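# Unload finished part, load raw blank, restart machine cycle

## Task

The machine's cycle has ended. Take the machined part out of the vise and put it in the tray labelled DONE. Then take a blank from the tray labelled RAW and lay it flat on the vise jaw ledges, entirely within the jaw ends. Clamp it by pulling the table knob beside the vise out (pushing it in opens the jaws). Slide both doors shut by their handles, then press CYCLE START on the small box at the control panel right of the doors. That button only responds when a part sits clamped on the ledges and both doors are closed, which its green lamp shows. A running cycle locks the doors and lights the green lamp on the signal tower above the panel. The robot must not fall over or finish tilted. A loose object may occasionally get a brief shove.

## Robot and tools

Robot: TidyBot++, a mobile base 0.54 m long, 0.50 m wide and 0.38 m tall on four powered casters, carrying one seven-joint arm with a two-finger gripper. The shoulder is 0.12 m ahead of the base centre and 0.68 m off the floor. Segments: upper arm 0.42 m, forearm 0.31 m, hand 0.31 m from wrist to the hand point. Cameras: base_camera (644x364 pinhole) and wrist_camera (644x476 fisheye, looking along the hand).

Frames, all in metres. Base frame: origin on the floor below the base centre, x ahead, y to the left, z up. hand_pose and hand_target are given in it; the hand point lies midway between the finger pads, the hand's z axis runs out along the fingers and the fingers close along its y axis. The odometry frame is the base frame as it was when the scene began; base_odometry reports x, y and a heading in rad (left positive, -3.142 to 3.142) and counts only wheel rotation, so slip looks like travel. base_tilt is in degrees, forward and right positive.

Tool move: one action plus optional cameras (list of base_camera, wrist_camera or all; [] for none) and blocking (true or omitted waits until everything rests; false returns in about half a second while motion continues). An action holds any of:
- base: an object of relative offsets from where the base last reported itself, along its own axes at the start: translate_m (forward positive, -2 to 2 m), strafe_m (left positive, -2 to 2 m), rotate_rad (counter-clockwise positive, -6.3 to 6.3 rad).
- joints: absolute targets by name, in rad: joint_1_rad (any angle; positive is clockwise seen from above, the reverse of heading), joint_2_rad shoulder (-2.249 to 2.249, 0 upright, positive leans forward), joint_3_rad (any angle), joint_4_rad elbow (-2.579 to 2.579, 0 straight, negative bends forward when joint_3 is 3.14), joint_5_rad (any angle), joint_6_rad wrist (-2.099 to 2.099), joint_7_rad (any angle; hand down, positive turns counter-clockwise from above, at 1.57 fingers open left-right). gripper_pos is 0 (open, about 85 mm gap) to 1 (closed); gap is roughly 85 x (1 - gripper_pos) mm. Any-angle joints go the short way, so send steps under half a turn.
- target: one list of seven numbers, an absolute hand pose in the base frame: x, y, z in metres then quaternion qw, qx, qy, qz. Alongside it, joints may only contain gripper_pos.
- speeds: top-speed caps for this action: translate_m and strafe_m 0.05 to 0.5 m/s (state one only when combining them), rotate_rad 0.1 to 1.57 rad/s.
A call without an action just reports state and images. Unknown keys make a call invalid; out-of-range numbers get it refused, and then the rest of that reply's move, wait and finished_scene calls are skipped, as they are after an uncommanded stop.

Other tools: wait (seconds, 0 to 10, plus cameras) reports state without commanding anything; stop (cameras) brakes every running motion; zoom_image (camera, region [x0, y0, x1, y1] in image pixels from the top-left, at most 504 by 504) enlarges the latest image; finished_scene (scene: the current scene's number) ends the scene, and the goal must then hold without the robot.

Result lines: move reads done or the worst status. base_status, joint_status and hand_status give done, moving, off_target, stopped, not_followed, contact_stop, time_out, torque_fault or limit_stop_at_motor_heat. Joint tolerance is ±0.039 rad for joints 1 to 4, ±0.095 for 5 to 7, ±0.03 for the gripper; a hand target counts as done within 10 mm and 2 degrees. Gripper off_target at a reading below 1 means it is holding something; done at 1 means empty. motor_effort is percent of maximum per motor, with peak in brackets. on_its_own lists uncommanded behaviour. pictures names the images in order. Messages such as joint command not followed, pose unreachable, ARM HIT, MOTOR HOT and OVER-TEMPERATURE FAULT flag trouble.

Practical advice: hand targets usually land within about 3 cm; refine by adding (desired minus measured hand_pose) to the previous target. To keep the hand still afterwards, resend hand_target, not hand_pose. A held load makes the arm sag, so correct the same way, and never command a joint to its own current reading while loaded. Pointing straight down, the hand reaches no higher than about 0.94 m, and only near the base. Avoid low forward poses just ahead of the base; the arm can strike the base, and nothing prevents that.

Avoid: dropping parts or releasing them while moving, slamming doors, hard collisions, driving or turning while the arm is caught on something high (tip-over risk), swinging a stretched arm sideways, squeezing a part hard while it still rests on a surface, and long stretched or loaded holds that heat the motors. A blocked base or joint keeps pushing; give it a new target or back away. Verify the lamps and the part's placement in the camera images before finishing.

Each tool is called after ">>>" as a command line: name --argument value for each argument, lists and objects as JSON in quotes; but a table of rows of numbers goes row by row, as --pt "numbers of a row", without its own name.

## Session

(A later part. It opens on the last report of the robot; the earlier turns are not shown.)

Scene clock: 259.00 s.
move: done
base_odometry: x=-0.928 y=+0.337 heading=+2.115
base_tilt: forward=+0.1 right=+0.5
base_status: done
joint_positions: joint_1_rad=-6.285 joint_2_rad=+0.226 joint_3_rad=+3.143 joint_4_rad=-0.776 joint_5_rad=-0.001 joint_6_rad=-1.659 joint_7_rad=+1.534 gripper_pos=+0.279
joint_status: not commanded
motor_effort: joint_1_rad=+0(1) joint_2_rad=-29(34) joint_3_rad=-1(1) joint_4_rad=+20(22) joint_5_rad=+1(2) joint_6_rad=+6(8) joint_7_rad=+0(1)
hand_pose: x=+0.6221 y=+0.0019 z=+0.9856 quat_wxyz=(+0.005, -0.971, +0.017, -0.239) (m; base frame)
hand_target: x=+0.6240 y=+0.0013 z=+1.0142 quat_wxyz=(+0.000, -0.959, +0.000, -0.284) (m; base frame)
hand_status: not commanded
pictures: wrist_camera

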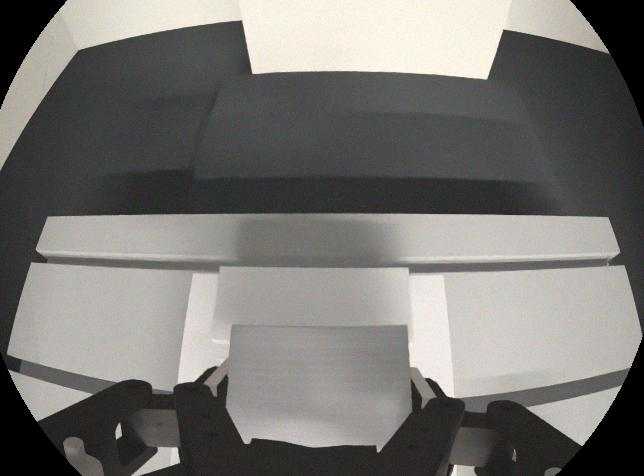

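>>> move --joints '{"joint_2_rad": 0.176, "joint_4_rad": -0.82, "joint_6_rad": -1.57}' --cameras '[]'

>>> move --joints '{"joint_2_rad": 0.167, "joint_4_rad": -0.85, "joint_6_rad": -1.545}' --cameras '["wrist_camera"]'

Scene clock: 259.87 s.
move: off_target
base_odometry: x=-0.928 y=+0.337 heading=+2.115
base_tilt: forward=+0.1 right=+0.4
base_status: not commanded
joint_positions: joint_1_rad=-6.285 joint_2_rad=+0.221 joint_3_rad=+3.143 joint_4_rad=-0.823 joint_5_rad=-0.001 joint_6_rad=-1.628 joint_7_rad=+1.534 gripper_pos=+0.279
joint_status: joint_2_rad off_target (ended at +0.221, target +0.176); the others done
motor_effort: joint_1_rad=-1(1) joint_2_rad=-29(31) joint_3_rad=-1(1) joint_4_rad=+20(22) joint_5_rad=+1(1) joint_6_rad=+6(7) joint_7_rad=+1(1)
hand_pose: x=+0.6240 y=+0.0019 z=+0.9730 quat_wxyz=(+0.004, -0.972, +0.017, -0.233) (m; base frame)
hand_target: x=+0.6260 y=+0.0013 z=+1.0058 quat_wxyz=(+0.000, -0.959, +0.000, -0.284) (m; base frame)
hand_status: not commanded
pictures: none
No camera images: "cameras" was empty.

Scene clock: 260.50 s.
move: off_target
base_odometry: x=-0.928 y=+0.337 heading=+2.115
base_tilt: forward=+0.1 right=+0.5
base_status: not commanded
joint_positions: joint_1_rad=-6.285 joint_2_rad=+0.210 joint_3_rad=+3.143 joint_4_rad=-0.848 joint_5_rad=-0.001 joint_6_rad=-1.603 joint_7_rad=+1.534 gripper_pos=+0.279
joint_status: joint_2_rad off_target (ended at +0.210, target +0.167); the others done
motor_effort: joint_1_rad=+0(1) joint_2_rad=-28(30) joint_3_rad=-1(1) joint_4_rad=+20(21) joint_5_rad=+1(1) joint_6_rad=+6(7) joint_7_rad=+1(1)
hand_pose: x=+0.6245 y=+0.0019 z=+0.9718 quat_wxyz=(+0.005, -0.971, +0.017, -0.238) (m; base frame)
hand_target: x=+0.6268 y=+0.0013 z=+1.0016 quat_wxyz=(+0.000, -0.958, +0.000, -0.286) (m; base frame)
hand_status: not commanded
pictures: wrist_camera

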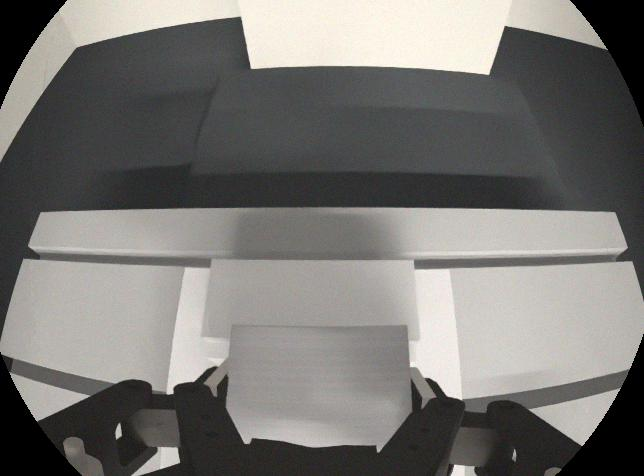

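>>> move --joints '{"gripper_pos": 0.24}' --cameras '[]'

>>> move --joints '{"gripper_pos": 0.15}' --cameras '["wrist_camera"]'

>>> zoom_image --camera "wrist_camera" --region '[180, 260, 460, 460]'

Scene clock: 261.97 s.
move: done
base_odometry: x=-0.928 y=+0.337 heading=+2.115
base_tilt: forward=+0.1 right=+0.4
base_status: not commanded
joint_positions: joint_1_rad=-6.285 joint_2_rad=+0.193 joint_3_rad=+3.143 joint_4_rad=-0.848 joint_5_rad=-0.001 joint_6_rad=-1.589 joint_7_rad=+1.534 gripper_pos=+0.240
joint_status: all done
motor_effort: joint_1_rad=+0(0) joint_2_rad=-25(29) joint_3_rad=-1(1) joint_4_rad=+18(21) joint_5_rad=+1(1) joint_6_rad=+6(7) joint_7_rad=+0(1)
hand_pose: x=+0.6232 y=+0.0019 z=+0.9823 quat_wxyz=(+0.005, -0.967, +0.017, -0.253) (m; base frame)
hand_target: x=+0.6268 y=+0.0013 z=+1.0016 quat_wxyz=(+0.000, -0.958, +0.000, -0.286) (m; base frame)
hand_status: not commanded
pictures: none
No camera images: "cameras" was empty.

Scene clock: 262.47 s.
move: done
base_odometry: x=-0.928 y=+0.337 heading=+2.115
base_tilt: forward=+0.1 right=+0.4
base_status: not commanded
joint_positions: joint_1_rad=-6.285 joint_2_rad=+0.193 joint_3_rad=+3.143 joint_4_rad=-0.848 joint_5_rad=-0.001 joint_6_rad=-1.589 joint_7_rad=+1.534 gripper_pos=+0.150
joint_status: all done
motor_effort: joint_1_rad=+0(0) joint_2_rad=-25(25) joint_3_rad=-1(1) joint_4_rad=+17(18) joint_5_rad=+1(1) joint_6_rad=+4(5) joint_7_rad=+1(1)
hand_pose: x=+0.6232 y=+0.0019 z=+0.9823 quat_wxyz=(+0.005, -0.967, +0.017, -0.253) (m; base frame)
hand_target: x=+0.6268 y=+0.0013 z=+1.0016 quat_wxyz=(+0.000, -0.958, +0.000, -0.286) (m; base frame)
hand_status: not commanded
pictures: wrist_camera

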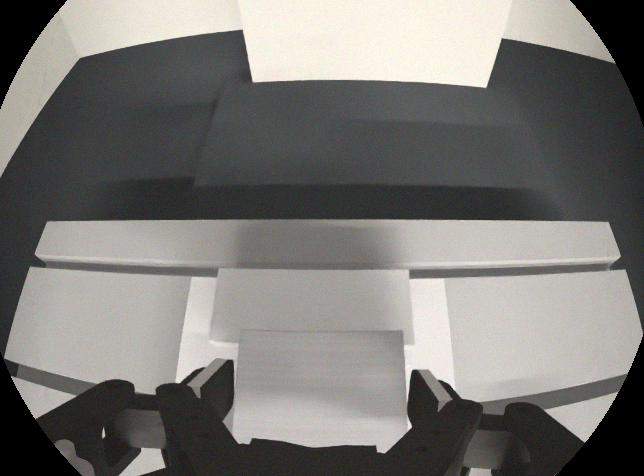

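Scaled by 1.800.

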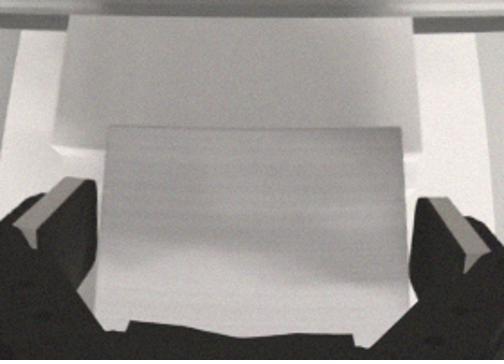

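Raise and inspect.

>>> move --joints '{"joint_2_rad": 0.16, "joint_4_rad": -0.7, "joint_6_rad": -1.72}' --cameras '[]'

>>> move --joints '{"joint_2_rad": 0.206, "joint_4_rad": -0.5, "joint_6_rad": -1.9}' --base '{"translate_m": -0.06}' --cameras '["wrist_camera"]'

>>> zoom_image --camera "wrist_camera" --region '[200, 180, 440, 380]'

Scene clock: 263.70 s.
move: done
base_odometry: x=-0.928 y=+0.337 heading=+2.115
base_tilt: forward=+0.1 right=+0.4
base_status: not commanded
joint_positions: joint_1_rad=-6.285 joint_2_rad=+0.179 joint_3_rad=+3.143 joint_4_rad=-0.717 joint_5_rad=-0.001 joint_6_rad=-1.679 joint_7_rad=+1.534 gripper_pos=+0.150
joint_status: all done
motor_effort: joint_1_rad=+0(1) joint_2_rad=-23(27) joint_3_rad=-1(1) joint_4_rad=+17(19) joint_5_rad=+1(1) joint_6_rad=+6(6) joint_7_rad=+0(1)
hand_pose: x=+0.6065 y=+0.0019 z=+1.0295 quat_wxyz=(+0.005, -0.960, +0.017, -0.279) (m; base frame)
hand_target: x=+0.5901 y=+0.0013 z=+1.0388 quat_wxyz=(+0.000, -0.961, +0.000, -0.277) (m; base frame)
hand_status: not commanded
pictures: none
No camera images: "cameras" was empty.

Scene clock: 265.03 s.
move: done
base_odometry: x=-0.896 y=+0.286 heading=+2.115
base_tilt: forward=+0.1 right=+0.5
base_status: done
joint_positions: joint_1_rad=-6.285 joint_2_rad=+0.202 joint_3_rad=+3.143 joint_4_rad=-0.517 joint_5_rad=-0.001 joint_6_rad=-1.855 joint_7_rad=+1.534 gripper_pos=+0.150
joint_status: all done
motor_effort: joint_1_rad=+0(1) joint_2_rad=-22(28) joint_3_rad=-1(1) joint_4_rad=+14(18) joint_5_rad=+1(1) joint_6_rad=+6(7) joint_7_rad=+1(1)
hand_pose: x=+0.5780 y=+0.0019 z=+1.0679 quat_wxyz=(+0.005, -0.960, +0.017, -0.280) (m; base frame)
hand_target: x=+0.5679 y=+0.0013 z=+1.0652 quat_wxyz=(+0.000, -0.964, +0.000, -0.265) (m; base frame)
hand_status: not commanded
pictures: wrist_camera

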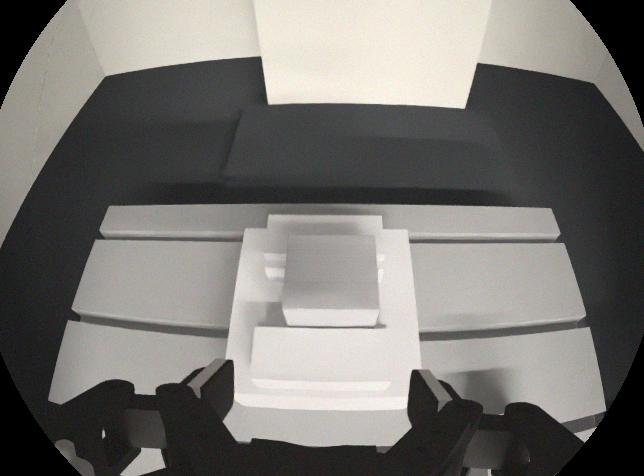

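Scaled by 2.100.

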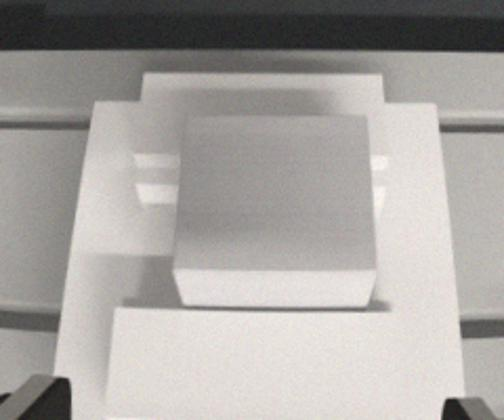

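>>> move --base '{"translate_m": -0.29, "strafe_m": -0.162}' --speeds '{"translate_m": 0.4}' --cameras '[]'

>>> move --joints '{"joint_1_rad": 0, "joint_2_rad": 0.01, "joint_3_rad": 3.1416, "joint_4_rad": -2.165, "joint_5_rad": 0, "joint_6_rad": 0.45, "joint_7_rad": 1.6, "gripper_pos": 0.4}' --cameras '["wrist_camera"]'

Scene clock: 267.37 s.
move: done
base_odometry: x=-0.608 y=+0.122 heading=+2.116
base_tilt: forward=+0.1 right=+0.5
base_status: done
joint_positions: joint_1_rad=-6.285 joint_2_rad=+0.213 joint_3_rad=+3.143 joint_4_rad=-0.516 joint_5_rad=-0.001 joint_6_rad=-1.861 joint_7_rad=+1.534 gripper_pos=+0.150
joint_status: not commanded
motor_effort: joint_1_rad=+0(1) joint_2_rad=-22(26) joint_3_rad=-1(2) joint_4_rad=+13(16) joint_5_rad=+1(1) joint_6_rad=+5(7) joint_7_rad=+1(1)
hand_pose: x=+0.5803 y=+0.0018 z=+1.0625 quat_wxyz=(+0.005, -0.962, +0.017, -0.272) (m; base frame)
hand_target: x=+0.5679 y=+0.0013 z=+1.0652 quat_wxyz=(+0.000, -0.964, +0.000, -0.265) (m; base frame)
hand_status: not commanded
pictures: none
No camera images: "cameras" was empty.

Scene clock: 270.83 s.
move: done
base_odometry: x=-0.608 y=+0.122 heading=+2.116
base_tilt: forward=+0.0 right=+0.5
base_status: not commanded
joint_positions: joint_1_rad=-6.285 joint_2_rad=+0.038 joint_3_rad=+3.143 joint_4_rad=-2.147 joint_5_rad=-0.001 joint_6_rad=+0.396 joint_7_rad=+1.534 gripper_pos=+0.400
joint_status: all done
motor_effort: joint_1_rad=+0(1) joint_2_rad=-21(28) joint_3_rad=-1(2) joint_4_rad=+19(22) joint_5_rad=+1(3) joint_6_rad=+8(10) joint_7_rad=+1(2)
hand_pose: x=+0.6958 y=+0.0014 z=+0.8535 quat_wxyz=(+0.012, -0.780, +0.015, -0.626) (m; base frame)
hand_target: x=+0.6895 y=+0.0014 z=+0.8761 quat_wxyz=(-0.010, -0.759, -0.011, -0.650) (m; base frame)
hand_status: not commanded
pictures: wrist_camera

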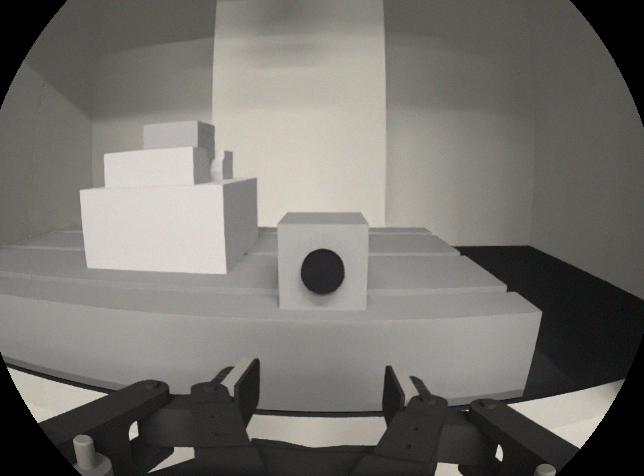

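>>> move --joints '{"joint_2_rad": 0.01, "joint_4_rad": -2.13, "joint_6_rad": 0.465}' --base '{"translate_m": 0.09}' --speeds '{"translate_m": 0.2}' --cameras '["wrist_camera"]'

Scene clock: 272.13 s.
move: done
base_odometry: x=-0.654 y=+0.199 heading=+2.115
base_tilt: forward=+0.1 right=+0.4
base_status: done
joint_positions: joint_1_rad=-6.285 joint_2_rad=+0.030 joint_3_rad=+3.143 joint_4_rad=-2.138 joint_5_rad=-0.001 joint_6_rad=+0.415 joint_7_rad=+1.534 gripper_pos=+0.400
joint_status: all done
motor_effort: joint_1_rad=+0(1) joint_2_rad=-21(23) joint_3_rad=-1(2) joint_4_rad=+20(21) joint_5_rad=+1(1) joint_6_rad=+8(10) joint_7_rad=+0(1)
hand_pose: x=+0.6978 y=+0.0014 z=+0.8694 quat_wxyz=(+0.012, -0.768, +0.014, -0.640) (m; base frame)
hand_target: x=+0.6976 y=+0.0014 z=+0.9007 quat_wxyz=(-0.010, -0.743, -0.011, -0.669) (m; base frame)
hand_status: not commanded
pictures: wrist_camera

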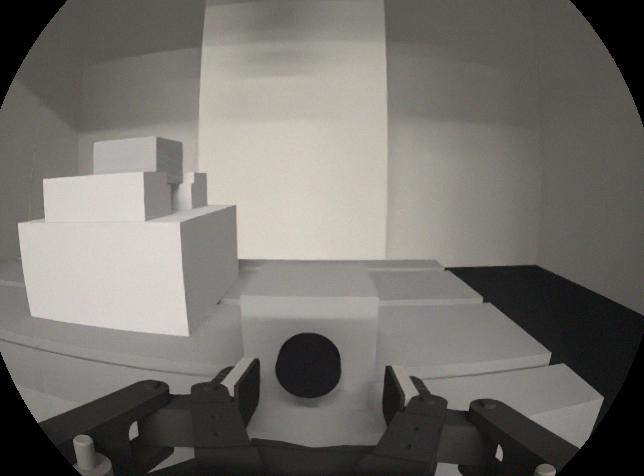

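>>> move --joints '{"joint_4_rad": -2.12, "joint_6_rad": 0.465}' --base '{"translate_m": 0.022, "strafe_m": 0.005}' --speeds '{"translate_m": 0.1}' --cameras '["wrist_camera"]'

Scene clock: 273.07 s.
move: off_target
base_odometry: x=-0.670 y=+0.215 heading=+2.115
base_tilt: forward=+0.1 right=+0.4
base_status: done
joint_positions: joint_1_rad=-6.281 joint_2_rad=-0.001 joint_3_rad=+3.144 joint_4_rad=-2.163 joint_5_rad=-0.001 joint_6_rad=+0.414 joint_7_rad=+1.534 gripper_pos=+0.400
joint_status: joint_4_rad off_target (ended at -2.163, target -2.120); the others done
motor_effort: joint_1_rad=-1(4) joint_2_rad=-16(21) joint_3_rad=+0(3) joint_4_rad=+26(34) joint_5_rad=+0(2) joint_6_rad=+11(15) joint_7_rad=+0(1)
hand_pose: x=+0.6859 y=-0.0012 z=+0.8722 quat_wxyz=(+0.010, -0.767, +0.016, -0.641) (m; base frame)
hand_target: x=+0.6996 y=+0.0014 z=+0.9065 quat_wxyz=(-0.010, -0.740, -0.011, -0.673) (m; base frame)
hand_status: not commanded
pictures: wrist_camera

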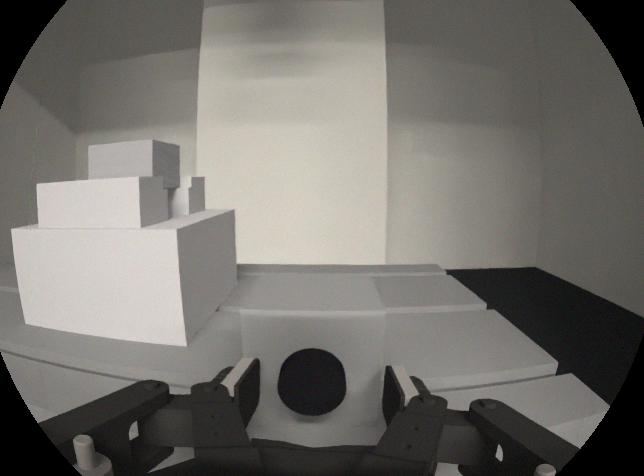

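>>> move --joints '{"joint_1_rad": 0, "joint_2_rad": -0.005, "joint_4_rad": -2.10, "joint_6_rad": 0.49}' --base '{"translate_m": -0.012, "strafe_m": 0.003}' --speeds '{"translate_m": 0.1}' --cameras '["wrist_camera"]'

Scene clock: 274.00 s.
move: done
base_odometry: x=-0.666 y=+0.203 heading=+2.115
base_tilt: forward=+0.1 right=+0.4
base_status: done
joint_positions: joint_1_rad=-6.281 joint_2_rad=+0.001 joint_3_rad=+3.144 joint_4_rad=-2.112 joint_5_rad=-0.001 joint_6_rad=+0.449 joint_7_rad=+1.534 gripper_pos=+0.400
joint_status: all done
motor_effort: joint_1_rad=+0(1) joint_2_rad=-20(23) joint_3_rad=-1(2) joint_4_rad=+20(27) joint_5_rad=+1(1) joint_6_rad=+9(11) joint_7_rad=+0(1)
hand_pose: x=+0.6988 y=-0.0011 z=+0.9115 quat_wxyz=(+0.011, -0.739, +0.015, -0.673) (m; base frame)
hand_target: x=+0.7002 y=+0.0014 z=+0.9346 quat_wxyz=(-0.010, -0.719, -0.011, -0.695) (m; base frame)
hand_status: not commanded
pictures: wrist_camera

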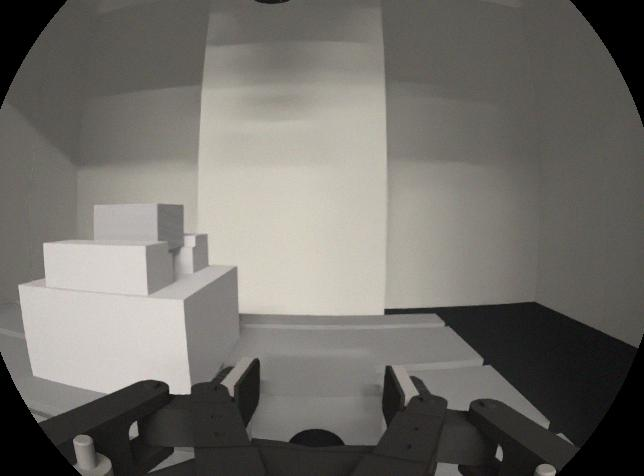

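>>> move --joints '{"joint_2_rad": 0.005, "joint_4_rad": -2.125, "joint_6_rad": 0.45}' --cameras '["wrist_camera"]'

Scene clock: 276.57 s.
move: done
base_odometry: x=-0.666 y=+0.203 heading=+2.115
base_tilt: forward=+0.1 right=+0.4
base_status: not commanded
joint_positions: joint_1_rad=-6.281 joint_2_rad=+0.002 joint_3_rad=+3.144 joint_4_rad=-2.119 joint_5_rad=-0.001 joint_6_rad=+0.447 joint_7_rad=+1.534 gripper_pos=+0.400
joint_status: all done
motor_effort: joint_1_rad=-1(1) joint_2_rad=-20(21) joint_3_rad=-1(1) joint_4_rad=+20(22) joint_5_rad=+1(1) joint_6_rad=+9(10) joint_7_rad=+0(1)
hand_pose: x=+0.6974 y=-0.0011 z=+0.9060 quat_wxyz=(+0.011, -0.743, +0.015, -0.670) (m; base frame)
hand_target: x=+0.6970 y=+0.0014 z=+0.9019 quat_wxyz=(-0.010, -0.745, -0.011, -0.667) (m; base frame)
hand_status: not commanded
pictures: wrist_camera

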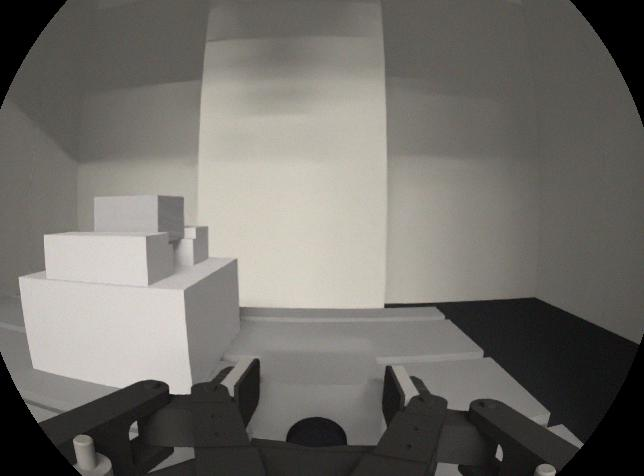

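>>> move --joints '{"joint_2_rad": 0.01, "joint_4_rad": -2.15, "joint_6_rad": 0.37}' --cameras '["wrist_camera"]'

Scene clock: 277.47 s.
move: done
base_odometry: x=-0.666 y=+0.203 heading=+2.115
base_tilt: forward=+0.1 right=+0.4
base_status: not commanded
joint_positions: joint_1_rad=-6.281 joint_2_rad=+0.007 joint_3_rad=+3.144 joint_4_rad=-2.139 joint_5_rad=-0.001 joint_6_rad=+0.389 joint_7_rad=+1.534 gripper_pos=+0.400
joint_status: all done
motor_effort: joint_1_rad=+0(0) joint_2_rad=-20(21) joint_3_rad=+0(1) joint_4_rad=+19(22) joint_5_rad=+1(1) joint_6_rad=+9(10) joint_7_rad=+0(1)
hand_pose: x=+0.6916 y=-0.0011 z=+0.8736 quat_wxyz=(+0.010, -0.770, +0.016, -0.638) (m; base frame)
hand_target: x=+0.6884 y=+0.0014 z=+0.8601 quat_wxyz=(-0.009, -0.780, -0.011, -0.625) (m; base frame)
hand_status: not commanded
pictures: wrist_camera

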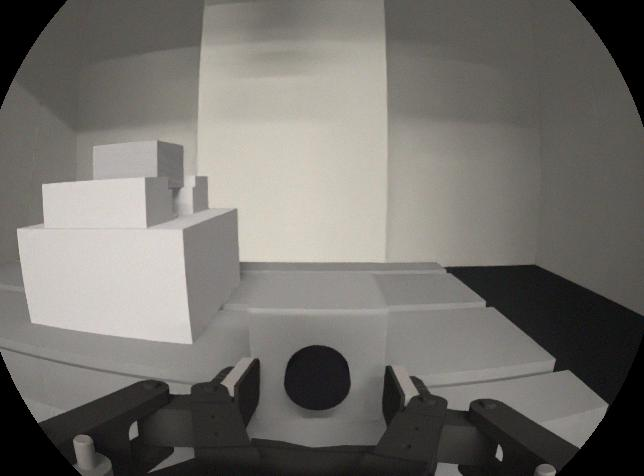

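>>> move --joints '{"joint_6_rad": 0.45}' --base '{"translate_m": 0.013, "strafe_m": 0.001}' --speeds '{"translate_m": 0.1}' --cameras '["wrist_camera"]'

Scene clock: 278.37 s.
move: done
base_odometry: x=-0.673 y=+0.214 heading=+2.115
base_tilt: forward=+0.1 right=+0.4
base_status: done
joint_positions: joint_1_rad=-6.280 joint_2_rad=-0.005 joint_3_rad=+3.144 joint_4_rad=-2.166 joint_5_rad=+0.000 joint_6_rad=+0.430 joint_7_rad=+1.534 gripper_pos=+0.400
joint_status: all done
motor_effort: joint_1_rad=-1(3) joint_2_rad=-15(20) joint_3_rad=-1(3) joint_4_rad=+24(34) joint_5_rad=+1(2) joint_6_rad=+10(16) joint_7_rad=+0(1)
hand_pose: x=+0.6855 y=-0.0016 z=+0.8782 quat_wxyz=(+0.010, -0.761, +0.016, -0.648) (m; base frame)
hand_target: x=+0.6928 y=+0.0014 z=+0.8846 quat_wxyz=(-0.010, -0.755, -0.011, -0.656) (m; base frame)
hand_status: not commanded
pictures: wrist_camera

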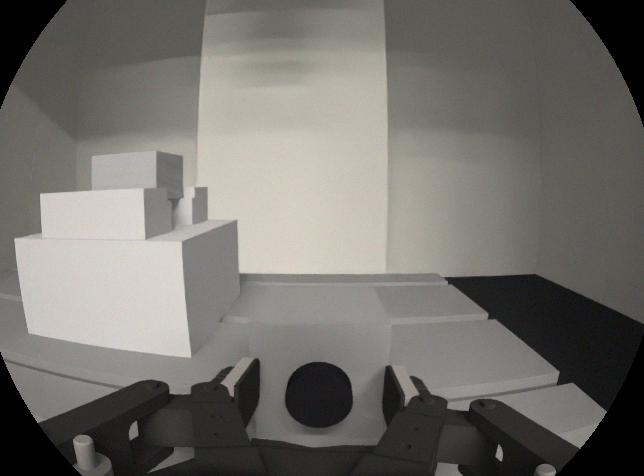

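>>> move --base '{"translate_m": -0.005}' --joints '{"gripper_pos": 1.0}' --cameras '["wrist_camera"]'

>>> zoom_image --camera "wrist_camera" --region '[200, 320, 440, 470]'

Scene clock: 279.40 s.
move: off_target
base_odometry: x=-0.671 y=+0.209 heading=+2.115
base_tilt: forward=+0.1 right=+0.4
base_status: done
joint_positions: joint_1_rad=-6.281 joint_2_rad=-0.001 joint_3_rad=+3.143 joint_4_rad=-2.164 joint_5_rad=-0.001 joint_6_rad=+0.431 joint_7_rad=+1.534 gripper_pos=+0.746
joint_status: gripper_pos off_target (ended at +0.746, target +1.000)
motor_effort: joint_1_rad=+0(4) joint_2_rad=-16(20) joint_3_rad=-1(4) joint_4_rad=+22(25) joint_5_rad=+1(2) joint_6_rad=+10(11) joint_7_rad=+0(1)
hand_pose: x=+0.6866 y=-0.0006 z=+0.8768 quat_wxyz=(+0.011, -0.762, +0.015, -0.647) (m; base frame)
hand_target: x=+0.6928 y=+0.0014 z=+0.8846 quat_wxyz=(-0.010, -0.755, -0.011, -0.656) (m; base frame)
hand_status: not commanded
pictures: wrist_camera

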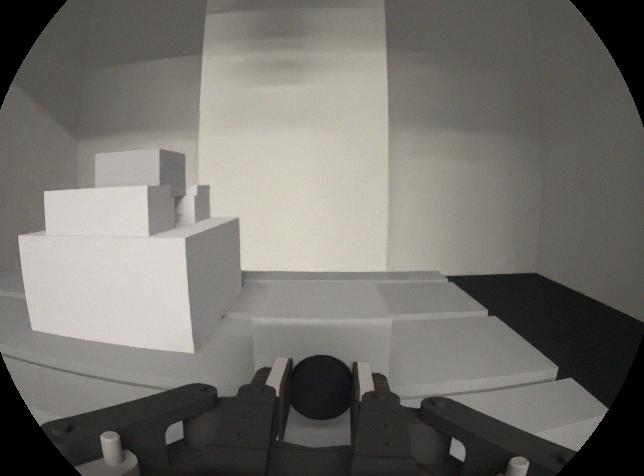

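Scaled by 2.100.

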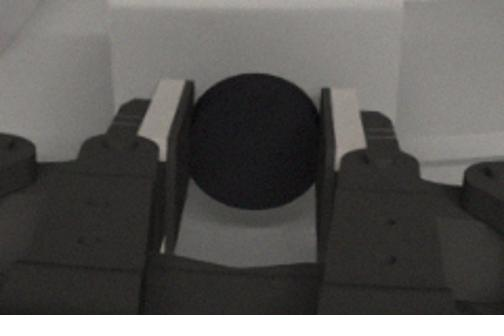

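>>> move --base '{"translate_m": -0.06}' --speeds '{"translate_m": 0.05}' --cameras '["wrist_camera"]'

Scene clock: 281.30 s.
move: done
base_odometry: x=-0.640 y=+0.159 heading=+2.116
base_tilt: forward=+0.1 right=+0.4
base_status: done
joint_positions: joint_1_rad=-6.286 joint_2_rad=+0.105 joint_3_rad=+3.142 joint_4_rad=-2.063 joint_5_rad=-0.001 joint_6_rad=+0.449 joint_7_rad=+1.534 gripper_pos=+0.748
joint_status: not commanded
motor_effort: joint_1_rad=+2(3) joint_2_rad=-39(42) joint_3_rad=+0(2) joint_4_rad=+1(21) joint_5_rad=+0(1) joint_6_rad=+3(9) joint_7_rad=+0(1)
hand_pose: x=+0.7310 y=+0.0023 z=+0.8778 quat_wxyz=(+0.013, -0.757, +0.014, -0.653) (m; base frame)
hand_target: x=+0.6928 y=+0.0014 z=+0.8846 quat_wxyz=(-0.010, -0.755, -0.011, -0.656) (m; base frame)
hand_status: not commanded
pictures: wrist_camera

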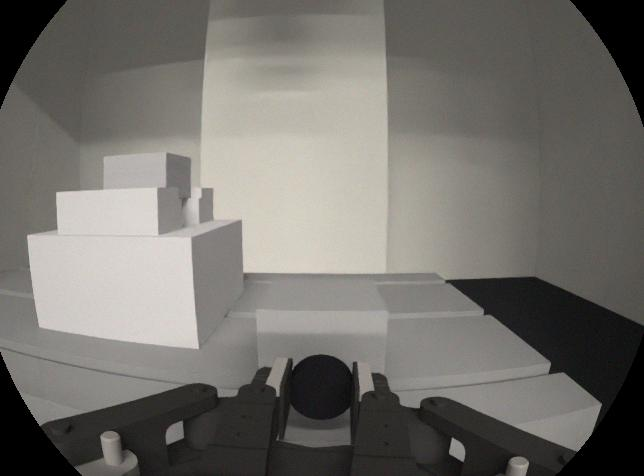

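>>> move --base '{"translate_m": -0.04}' --speeds '{"translate_m": 0.05}' --cameras '["wrist_camera"]'

Scene clock: 284.17 s.
move: time_out
base_odometry: x=-0.621 y=+0.127 heading=+2.119
base_tilt: forward=+0.1 right=+0.5
base_status: translate_m time_out (by the wheels' count: -0.037 of -0.040)
joint_positions: joint_1_rad=-6.296 joint_2_rad=+0.171 joint_3_rad=+3.139 joint_4_rad=-2.001 joint_5_rad=-0.001 joint_6_rad=+0.471 joint_7_rad=+1.534 gripper_pos=+0.750
joint_status: not commanded
motor_effort: joint_1_rad=+3(5) joint_2_rad=-51(56) joint_3_rad=+1(3) joint_4_rad=-9(15) joint_5_rad=+0(1) joint_6_rad=+2(4) joint_7_rad=+0(1)
hand_pose: x=+0.7583 y=+0.0114 z=+0.8786 quat_wxyz=(+0.018, -0.751, +0.008, -0.660) (m; base frame)
hand_target: x=+0.6928 y=+0.0014 z=+0.8846 quat_wxyz=(-0.010, -0.755, -0.011, -0.656) (m; base frame)
hand_status: not commanded
pictures: wrist_camera

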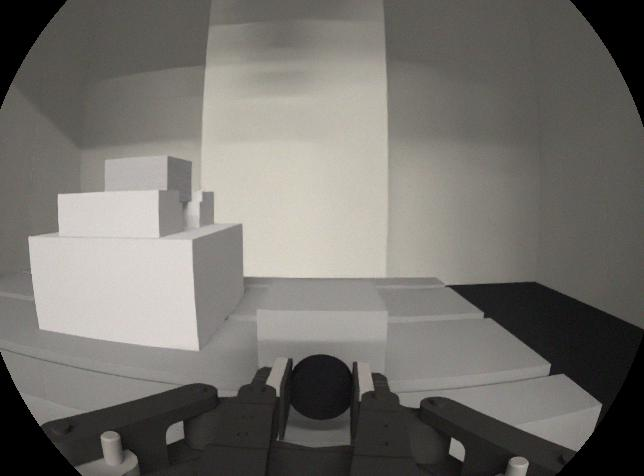

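>>> move --base '{"translate_m": 0.05}' --speeds '{"translate_m": 0.1}' --cameras '[]'

>>> move --joints '{"gripper_pos": 0.4}' --cameras '[]'

>>> move --base '{"translate_m": -0.1}' --cameras '["wrist_camera"]'

>>> zoom_image --camera "wrist_camera" --region '[20, 100, 400, 360]'

Scene clock: 285.43 s.
move: done
base_odometry: x=-0.647 y=+0.169 heading=+2.119
base_tilt: forward=+0.1 right=+0.4
base_status: done
joint_positions: joint_1_rad=-6.296 joint_2_rad=+0.058 joint_3_rad=+3.138 joint_4_rad=-2.125 joint_5_rad=-0.001 joint_6_rad=+0.470 joint_7_rad=+1.534 gripper_pos=+0.750
joint_status: not commanded
motor_effort: joint_1_rad=+2(3) joint_2_rad=-28(53) joint_3_rad=+1(3) joint_4_rad=+14(18) joint_5_rad=+0(1) joint_6_rad=+8(9) joint_7_rad=+0(1)
hand_pose: x=+0.7087 y=+0.0108 z=+0.8773 quat_wxyz=(+0.017, -0.755, +0.008, -0.655) (m; base frame)
hand_target: x=+0.6928 y=+0.0014 z=+0.8846 quat_wxyz=(-0.010, -0.755, -0.011, -0.656) (m; base frame)
hand_status: not commanded
pictures: none
No camera images: "cameras" was empty.

Scene clock: 286.33 s.
move: done
base_odometry: x=-0.647 y=+0.169 heading=+2.119
base_tilt: forward=+0.1 right=+0.5
base_status: not commanded
joint_positions: joint_1_rad=-6.291 joint_2_rad=+0.024 joint_3_rad=+3.138 joint_4_rad=-2.145 joint_5_rad=-0.001 joint_6_rad=+0.470 joint_7_rad=+1.534 gripper_pos=+0.400
joint_status: all done
motor_effort: joint_1_rad=+0(2) joint_2_rad=-21(32) joint_3_rad=-1(1) joint_4_rad=+19(21) joint_5_rad=+1(1) joint_6_rad=+9(10) joint_7_rad=+1(1)
hand_pose: x=+0.6976 y=+0.0079 z=+0.8856 quat_wxyz=(+0.016, -0.751, +0.010, -0.660) (m; base frame)
hand_target: x=+0.6928 y=+0.0014 z=+0.8846 quat_wxyz=(-0.010, -0.755, -0.011, -0.656) (m; base frame)
hand_status: not commanded
pictures: none
No camera images: "cameras" was empty.

Scene clock: 287.53 s.
move: done
base_odometry: x=-0.595 y=+0.084 heading=+2.118
base_tilt: forward=+0.1 right=+0.5
base_status: done
joint_positions: joint_1_rad=-6.291 joint_2_rad=+0.017 joint_3_rad=+3.138 joint_4_rad=-2.145 joint_5_rad=-0.001 joint_6_rad=+0.470 joint_7_rad=+1.534 gripper_pos=+0.400
joint_status: not commanded
motor_effort: joint_1_rad=-1(1) joint_2_rad=-20(25) joint_3_rad=-1(1) joint_4_rad=+19(21) joint_5_rad=+1(1) joint_6_rad=+8(10) joint_7_rad=+0(1)
hand_pose: x=+0.6960 y=+0.0078 z=+0.8896 quat_wxyz=(+0.016, -0.749, +0.010, -0.663) (m; base frame)
hand_target: x=+0.6928 y=+0.0014 z=+0.8846 quat_wxyz=(-0.010, -0.755, -0.011, -0.656) (m; base frame)
hand_status: not commanded
pictures: wrist_camera

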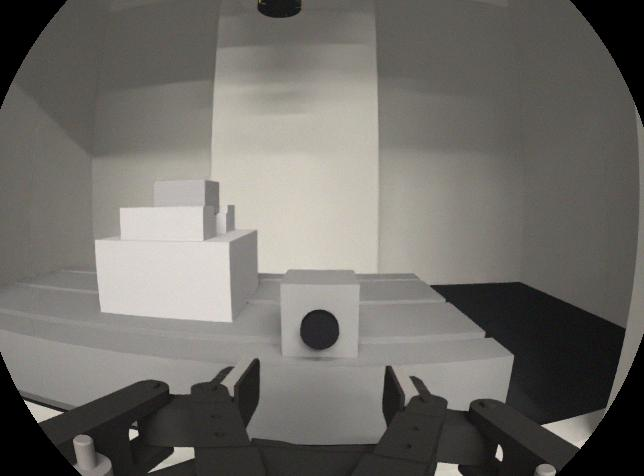

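Scaled by 1.326.

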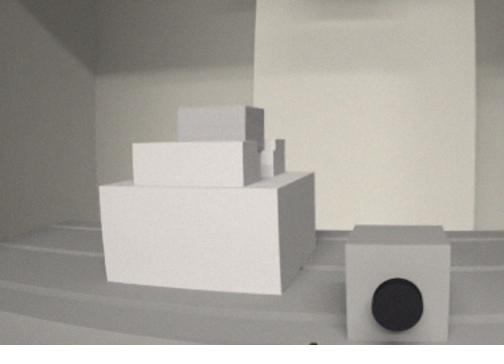

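>>> move --joints '{"joint_1_rad": 0, "joint_2_rad": -0.549, "joint_3_rad": 3.1416, "joint_4_rad": -1.752, "joint_5_rad": 0, "joint_6_rad": -0.32, "joint_7_rad": 1.6, "gripper_pos": 0.3}' --base '{"strafe_m": -0.259}' --cameras '["wrist_camera"]'

Scene clock: 290.27 s.
move: done
base_odometry: x=-0.373 y=+0.219 heading=+2.117
base_tilt: forward=+0.1 right=+0.5
base_status: done
joint_positions: joint_1_rad=-6.286 joint_2_rad=-0.545 joint_3_rad=+3.144 joint_4_rad=-1.769 joint_5_rad=-0.001 joint_6_rad=-0.278 joint_7_rad=+1.534 gripper_pos=+0.300
joint_status: all done
motor_effort: joint_1_rad=+0(2) joint_2_rad=-2(23) joint_3_rad=+0(3) joint_4_rad=+22(24) joint_5_rad=+1(3) joint_6_rad=+8(11) joint_7_rad=+1(2)
hand_pose: x=+0.5072 y=+0.0009 z=+1.1702 quat_wxyz=(+0.014, -0.682, +0.013, -0.731) (m; base frame)
hand_target: x=+0.5037 y=+0.0013 z=+1.1686 quat_wxyz=(-0.011, -0.690, -0.010, -0.724) (m; base frame)
hand_status: not commanded
pictures: wrist_camera

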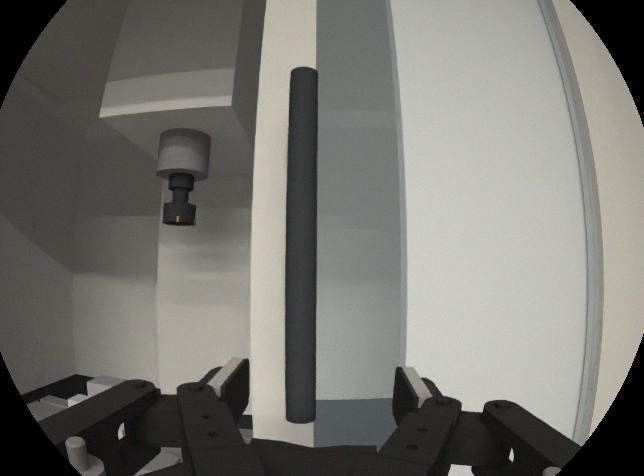

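>>> move --base '{"translate_m": 0.13, "strafe_m": 0.011}' --cameras '["wrist_camera"]'

Scene clock: 291.73 s.
move: done
base_odometry: x=-0.450 y=+0.324 heading=+2.117
base_tilt: forward=+0.1 right=+0.4
base_status: done
joint_positions: joint_1_rad=-6.286 joint_2_rad=-0.539 joint_3_rad=+3.144 joint_4_rad=-1.768 joint_5_rad=-0.001 joint_6_rad=-0.282 joint_7_rad=+1.534 gripper_pos=+0.300
joint_status: not commanded
motor_effort: joint_1_rad=+0(1) joint_2_rad=-3(7) joint_3_rad=+0(1) joint_4_rad=+22(23) joint_5_rad=+1(1) joint_6_rad=+10(10) joint_7_rad=+1(1)
hand_pose: x=+0.5100 y=+0.0009 z=+1.1671 quat_wxyz=(+0.014, -0.685, +0.013, -0.728) (m; base frame)
hand_target: x=+0.5037 y=+0.0013 z=+1.1686 quat_wxyz=(-0.011, -0.690, -0.010, -0.724) (m; base frame)
hand_status: not commanded
pictures: wrist_camera

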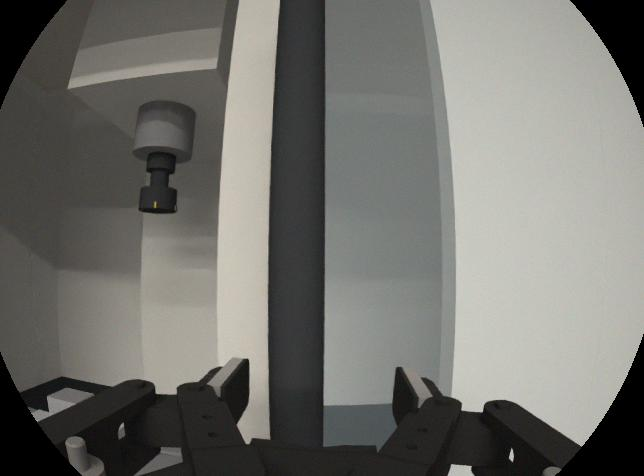

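>>> move --base '{"translate_m": 0.048, "strafe_m": 0.008}' --speeds '{"translate_m": 0.15}' --cameras '["wrist_camera"]'

Scene clock: 292.97 s.
move: done
base_odometry: x=-0.482 y=+0.361 heading=+2.117
base_tilt: forward=+0.1 right=+0.4
base_status: done
joint_positions: joint_1_rad=-6.286 joint_2_rad=-0.541 joint_3_rad=+3.144 joint_4_rad=-1.767 joint_5_rad=-0.001 joint_6_rad=-0.283 joint_7_rad=+1.534 gripper_pos=+0.300
joint_status: not commanded
motor_effort: joint_1_rad=+0(1) joint_2_rad=-3(6) joint_3_rad=+0(2) joint_4_rad=+22(23) joint_5_rad=+1(1) joint_6_rad=+9(10) joint_7_rad=+0(1)
hand_pose: x=+0.5087 y=+0.0009 z=+1.1679 quat_wxyz=(+0.014, -0.685, +0.013, -0.729) (m; base frame)
hand_target: x=+0.5037 y=+0.0013 z=+1.1686 quat_wxyz=(-0.011, -0.690, -0.010, -0.724) (m; base frame)
hand_status: not commanded
pictures: wrist_camera

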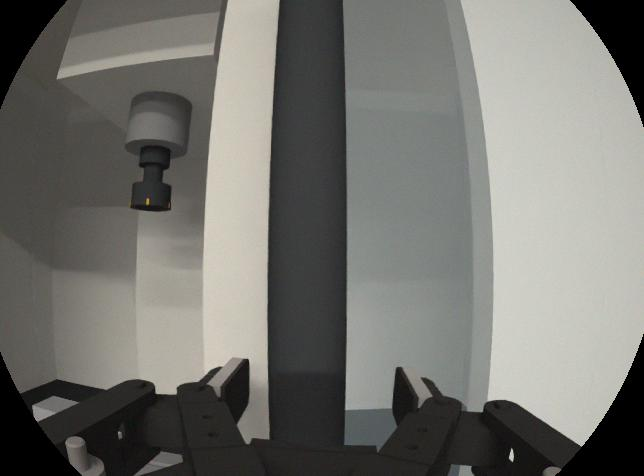

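>>> move --base '{"strafe_m": 0.33}' --speeds '{"strafe_m": 0.15}' --cameras '["wrist_camera"]'

Scene clock: 296.03 s.
move: done
base_odometry: x=-0.764 y=+0.190 heading=+2.117
base_tilt: forward=+0.0 right=+0.5
base_status: done
joint_positions: joint_1_rad=-6.193 joint_2_rad=-0.560 joint_3_rad=+3.258 joint_4_rad=-1.765 joint_5_rad=+0.020 joint_6_rad=-0.307 joint_7_rad=+1.534 gripper_pos=+0.300
joint_status: not commanded
motor_effort: joint_1_rad=-14(19) joint_2_rad=+4(7) joint_3_rad=-23(31) joint_4_rad=+23(24) joint_5_rad=-6(8) joint_6_rad=+11(12) joint_7_rad=+0(1)
hand_pose: x=+0.4901 y=-0.1019 z=+1.1674 quat_wxyz=(-0.043, -0.681, +0.095, -0.725) (m; base frame)
hand_target: x=+0.5037 y=+0.0013 z=+1.1686 quat_wxyz=(-0.011, -0.690, -0.010, -0.724) (m; base frame)
hand_status: not commanded
pictures: wrist_camera

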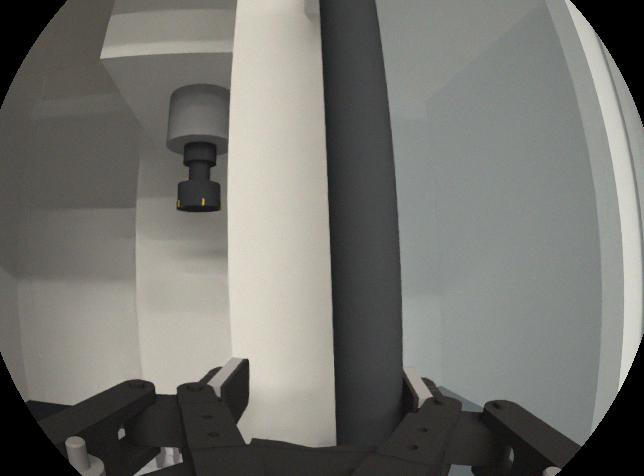

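>>> move --base '{"strafe_m": 0.14}' --speeds '{"strafe_m": 0.12}' --cameras '["wrist_camera"]'

Scene clock: 297.90 s.
move: done
base_odometry: x=-0.883 y=+0.118 heading=+2.117
base_tilt: forward=+0.0 right=+0.5
base_status: done
joint_positions: joint_1_rad=-6.146 joint_2_rad=-0.536 joint_3_rad=+3.334 joint_4_rad=-1.744 joint_5_rad=+0.047 joint_6_rad=-0.310 joint_7_rad=+1.534 gripper_pos=+0.300
joint_status: not commanded
motor_effort: joint_1_rad=-24(26) joint_2_rad=-4(7) joint_3_rad=-38(40) joint_4_rad=+20(24) joint_5_rad=-10(11) joint_6_rad=+8(12) joint_7_rad=-1(2)
hand_pose: x=+0.4820 y=-0.1661 z=+1.1666 quat_wxyz=(-0.083, -0.677, +0.141, -0.717) (m; base frame)
hand_target: x=+0.5037 y=+0.0013 z=+1.1686 quat_wxyz=(-0.011, -0.690, -0.010, -0.724) (m; base frame)
hand_status: not commanded
pictures: wrist_camera

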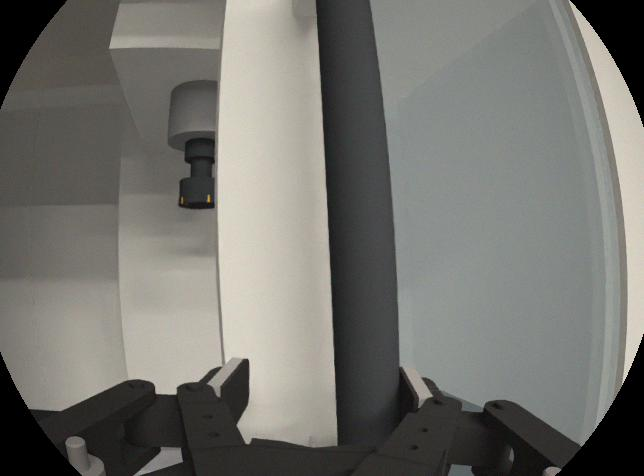

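>>> move --base '{"strafe_m": -0.165}' --speeds '{"strafe_m": 0.2}' --cameras '[]'

>>> move --base '{"translate_m": -0.18}' --cameras '["wrist_camera"]'

Scene clock: 299.67 s.
move: done
base_odometry: x=-0.742 y=+0.203 heading=+2.118
base_tilt: forward=+0.1 right=+0.5
base_status: done
joint_positions: joint_1_rad=-6.279 joint_2_rad=-0.560 joint_3_rad=+3.146 joint_4_rad=-1.753 joint_5_rad=+0.031 joint_6_rad=-0.325 joint_7_rad=+1.534 gripper_pos=+0.300
joint_status: not commanded
motor_effort: joint_1_rad=+0(24) joint_2_rad=-2(5) joint_3_rad=+0(39) joint_4_rad=+20(25) joint_5_rad=+1(10) joint_6_rad=+9(13) joint_7_rad=+0(1)
hand_pose: x=+0.4984 y=-0.0058 z=+1.1708 quat_wxyz=(-0.003, -0.688, +0.009, -0.726) (m; base frame)
hand_target: x=+0.5037 y=+0.0013 z=+1.1686 quat_wxyz=(-0.011, -0.690, -0.010, -0.724) (m; base frame)
hand_status: not commanded
pictures: none
No camera images: "cameras" was empty.

Scene clock: 301.17 s.
move: done
base_odometry: x=-0.648 y=+0.050 heading=+2.118
base_tilt: forward=+0.0 right=+0.5
base_status: done
joint_positions: joint_1_rad=-6.279 joint_2_rad=-0.557 joint_3_rad=+3.146 joint_4_rad=-1.753 joint_5_rad=+0.031 joint_6_rad=-0.325 joint_7_rad=+1.534 gripper_pos=+0.300
joint_status: not commanded
motor_effort: joint_1_rad=+0(1) joint_2_rad=-1(5) joint_3_rad=+0(1) joint_4_rad=+21(23) joint_5_rad=+1(1) joint_6_rad=+9(10) joint_7_rad=+1(1)
hand_pose: x=+0.4999 y=-0.0058 z=+1.1696 quat_wxyz=(-0.003, -0.689, +0.009, -0.725) (m; base frame)
hand_target: x=+0.5037 y=+0.0013 z=+1.1686 quat_wxyz=(-0.011, -0.690, -0.010, -0.724) (m; base frame)
hand_status: not commanded
pictures: wrist_camera

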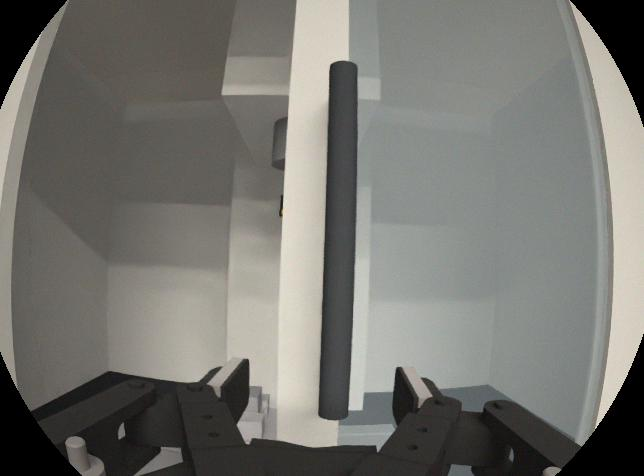

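>>> move --base '{"strafe_m": 0.44}' --joints '{"joint_1_rad": 0, "joint_2_rad": -0.549, "joint_3_rad": 3.1416, "joint_4_rad": -1.752, "joint_5_rad": 0, "joint_6_rad": -0.32, "joint_7_rad": 1.6}' --cameras '["wrist_camera"]'

Scene clock: 303.50 s.
move: done
base_odometry: x=-1.024 y=-0.180 heading=+2.119
base_tilt: forward=+0.0 right=+0.4
base_status: done
joint_positions: joint_1_rad=-6.279 joint_2_rad=-0.557 joint_3_rad=+3.139 joint_4_rad=-1.753 joint_5_rad=+0.031 joint_6_rad=-0.325 joint_7_rad=+1.534 gripper_pos=+0.300
joint_status: all done
motor_effort: joint_1_rad=+0(1) joint_2_rad=-2(2) joint_3_rad=+0(3) joint_4_rad=+21(22) joint_5_rad=+1(2) joint_6_rad=+9(10) joint_7_rad=+1(1)
hand_pose: x=+0.5000 y=-0.0016 z=+1.1694 quat_wxyz=(-0.002, -0.689, +0.006, -0.724) (m; base frame)
hand_target: x=+0.5037 y=+0.0013 z=+1.1686 quat_wxyz=(-0.011, -0.690, -0.010, -0.724) (m; base frame)
hand_status: not commanded
pictures: wrist_camera

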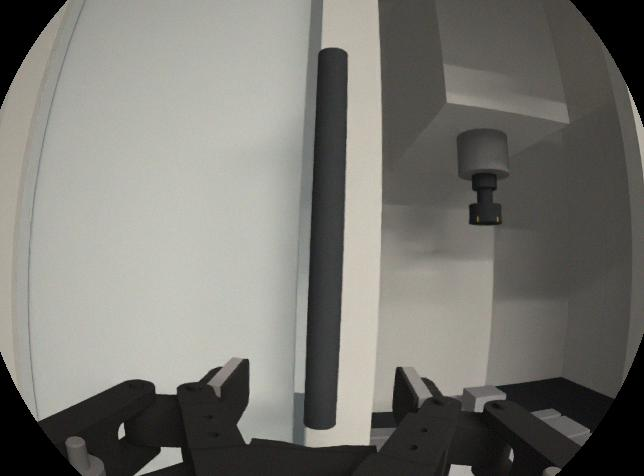

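>>> move --base '{"translate_m": 0.18}' --speeds '{"translate_m": 0.25}' --cameras '["wrist_camera"]'

Scene clock: 305.10 s.
move: done
base_odometry: x=-1.118 y=-0.026 heading=+2.119
base_tilt: forward=+0.0 right=+0.4
base_status: done
joint_positions: joint_1_rad=-6.279 joint_2_rad=-0.570 joint_3_rad=+3.139 joint_4_rad=-1.755 joint_5_rad=+0.031 joint_6_rad=-0.332 joint_7_rad=+1.534 gripper_pos=+0.300
joint_status: not commanded
motor_effort: joint_1_rad=-1(2) joint_2_rad=+2(9) joint_3_rad=+0(2) joint_4_rad=+22(24) joint_5_rad=+1(1) joint_6_rad=+10(14) joint_7_rad=+1(1)
hand_pose: x=+0.4938 y=-0.0018 z=+1.1714 quat_wxyz=(-0.002, -0.687, +0.006, -0.726) (m; base frame)
hand_target: x=+0.5037 y=+0.0013 z=+1.1686 quat_wxyz=(-0.011, -0.690, -0.010, -0.724) (m; base frame)
hand_status: not commanded
pictures: wrist_camera

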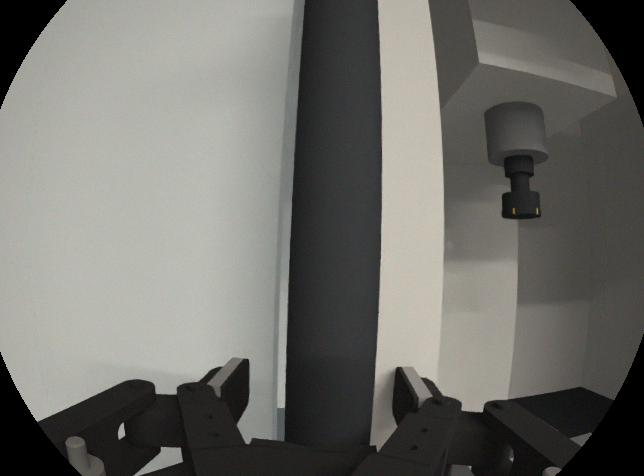

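>>> move --base '{"translate_m": -0.008, "strafe_m": -0.33}' --speeds '{"translate_m": 0.15}' --cameras '[]'

>>> move --base '{"strafe_m": -0.12}' --speeds '{"strafe_m": 0.12}' --cameras '["wrist_camera"]'

Scene clock: 308.17 s.
move: done
base_odometry: x=-0.832 y=+0.139 heading=+2.119
base_tilt: forward=+0.0 right=+0.4
base_status: done
joint_positions: joint_1_rad=-6.359 joint_2_rad=-0.541 joint_3_rad=+3.043 joint_4_rad=-1.747 joint_5_rad=-0.019 joint_6_rad=-0.319 joint_7_rad=+1.534 gripper_pos=+0.300
joint_status: not commanded
motor_effort: joint_1_rad=+11(17) joint_2_rad=-2(8) joint_3_rad=+19(29) joint_4_rad=+22(24) joint_5_rad=+6(9) joint_6_rad=+11(11) joint_7_rad=+0(2)
hand_pose: x=+0.4974 y=+0.0893 z=+1.1669 quat_wxyz=(+0.062, -0.689, -0.057, -0.720) (m; base frame)
hand_target: x=+0.5037 y=+0.0013 z=+1.1686 quat_wxyz=(-0.011, -0.690, -0.010, -0.724) (m; base frame)
hand_status: not commanded
pictures: none
No camera images: "cameras" was empty.

Scene clock: 309.80 s.
move: done
base_odometry: x=-0.730 y=+0.201 heading=+2.119
base_tilt: forward=+0.0 right=+0.4
base_status: done
joint_positions: joint_1_rad=-6.364 joint_2_rad=-0.534 joint_3_rad=+3.036 joint_4_rad=-1.746 joint_5_rad=-0.023 joint_6_rad=-0.314 joint_7_rad=+1.534 gripper_pos=+0.300
joint_status: not commanded
motor_effort: joint_1_rad=+12(17) joint_2_rad=-3(9) joint_3_rad=+20(28) joint_4_rad=+23(26) joint_5_rad=+6(9) joint_6_rad=+10(13) joint_7_rad=+0(1)
hand_pose: x=+0.4993 y=+0.0962 z=+1.1660 quat_wxyz=(+0.067, -0.689, -0.061, -0.719) (m; base frame)
hand_target: x=+0.5037 y=+0.0013 z=+1.1686 quat_wxyz=(-0.011, -0.690, -0.010, -0.724) (m; base frame)
hand_status: not commanded
pictures: wrist_camera

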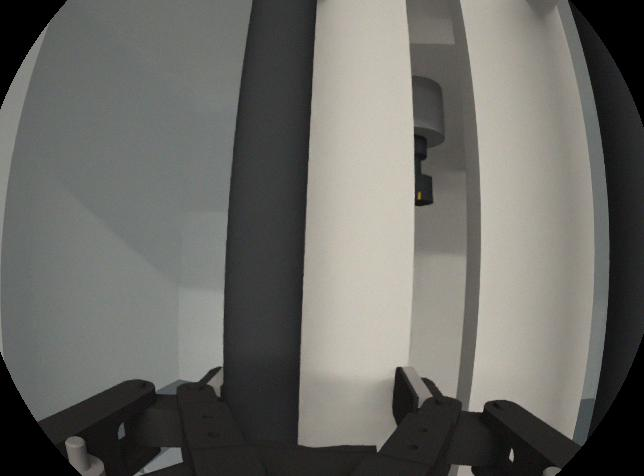

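>>> move --base '{"strafe_m": -0.06}' --speeds '{"strafe_m": 0.1}' --cameras '["wrist_camera"]'

Scene clock: 311.07 s.
move: done
base_odometry: x=-0.679 y=+0.232 heading=+2.119
base_tilt: forward=+0.0 right=+0.4
base_status: done
joint_positions: joint_1_rad=-6.384 joint_2_rad=-0.525 joint_3_rad=+2.998 joint_4_rad=-1.741 joint_5_rad=-0.027 joint_6_rad=-0.311 joint_7_rad=+1.534 gripper_pos=+0.300
joint_status: not commanded
motor_effort: joint_1_rad=+18(21) joint_2_rad=-6(9) joint_3_rad=+29(36) joint_4_rad=+19(22) joint_5_rad=+9(10) joint_6_rad=+8(10) joint_7_rad=+1(1)
hand_pose: x=+0.4959 y=+0.1263 z=+1.1648 quat_wxyz=(+0.082, -0.688, -0.085, -0.716) (m; base frame)
hand_target: x=+0.5037 y=+0.0013 z=+1.1686 quat_wxyz=(-0.011, -0.690, -0.010, -0.724) (m; base frame)
hand_status: not commanded
pictures: wrist_camera

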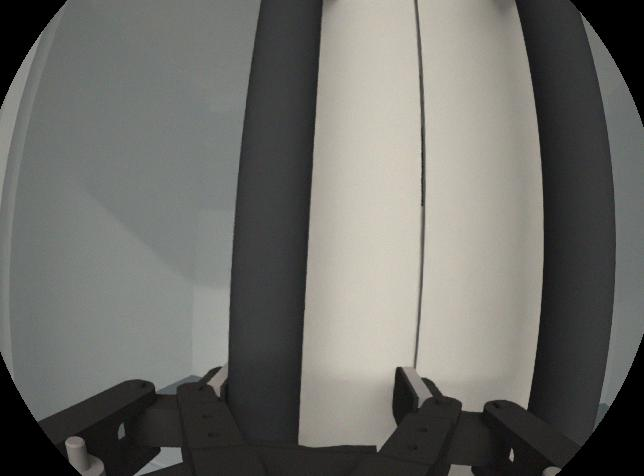

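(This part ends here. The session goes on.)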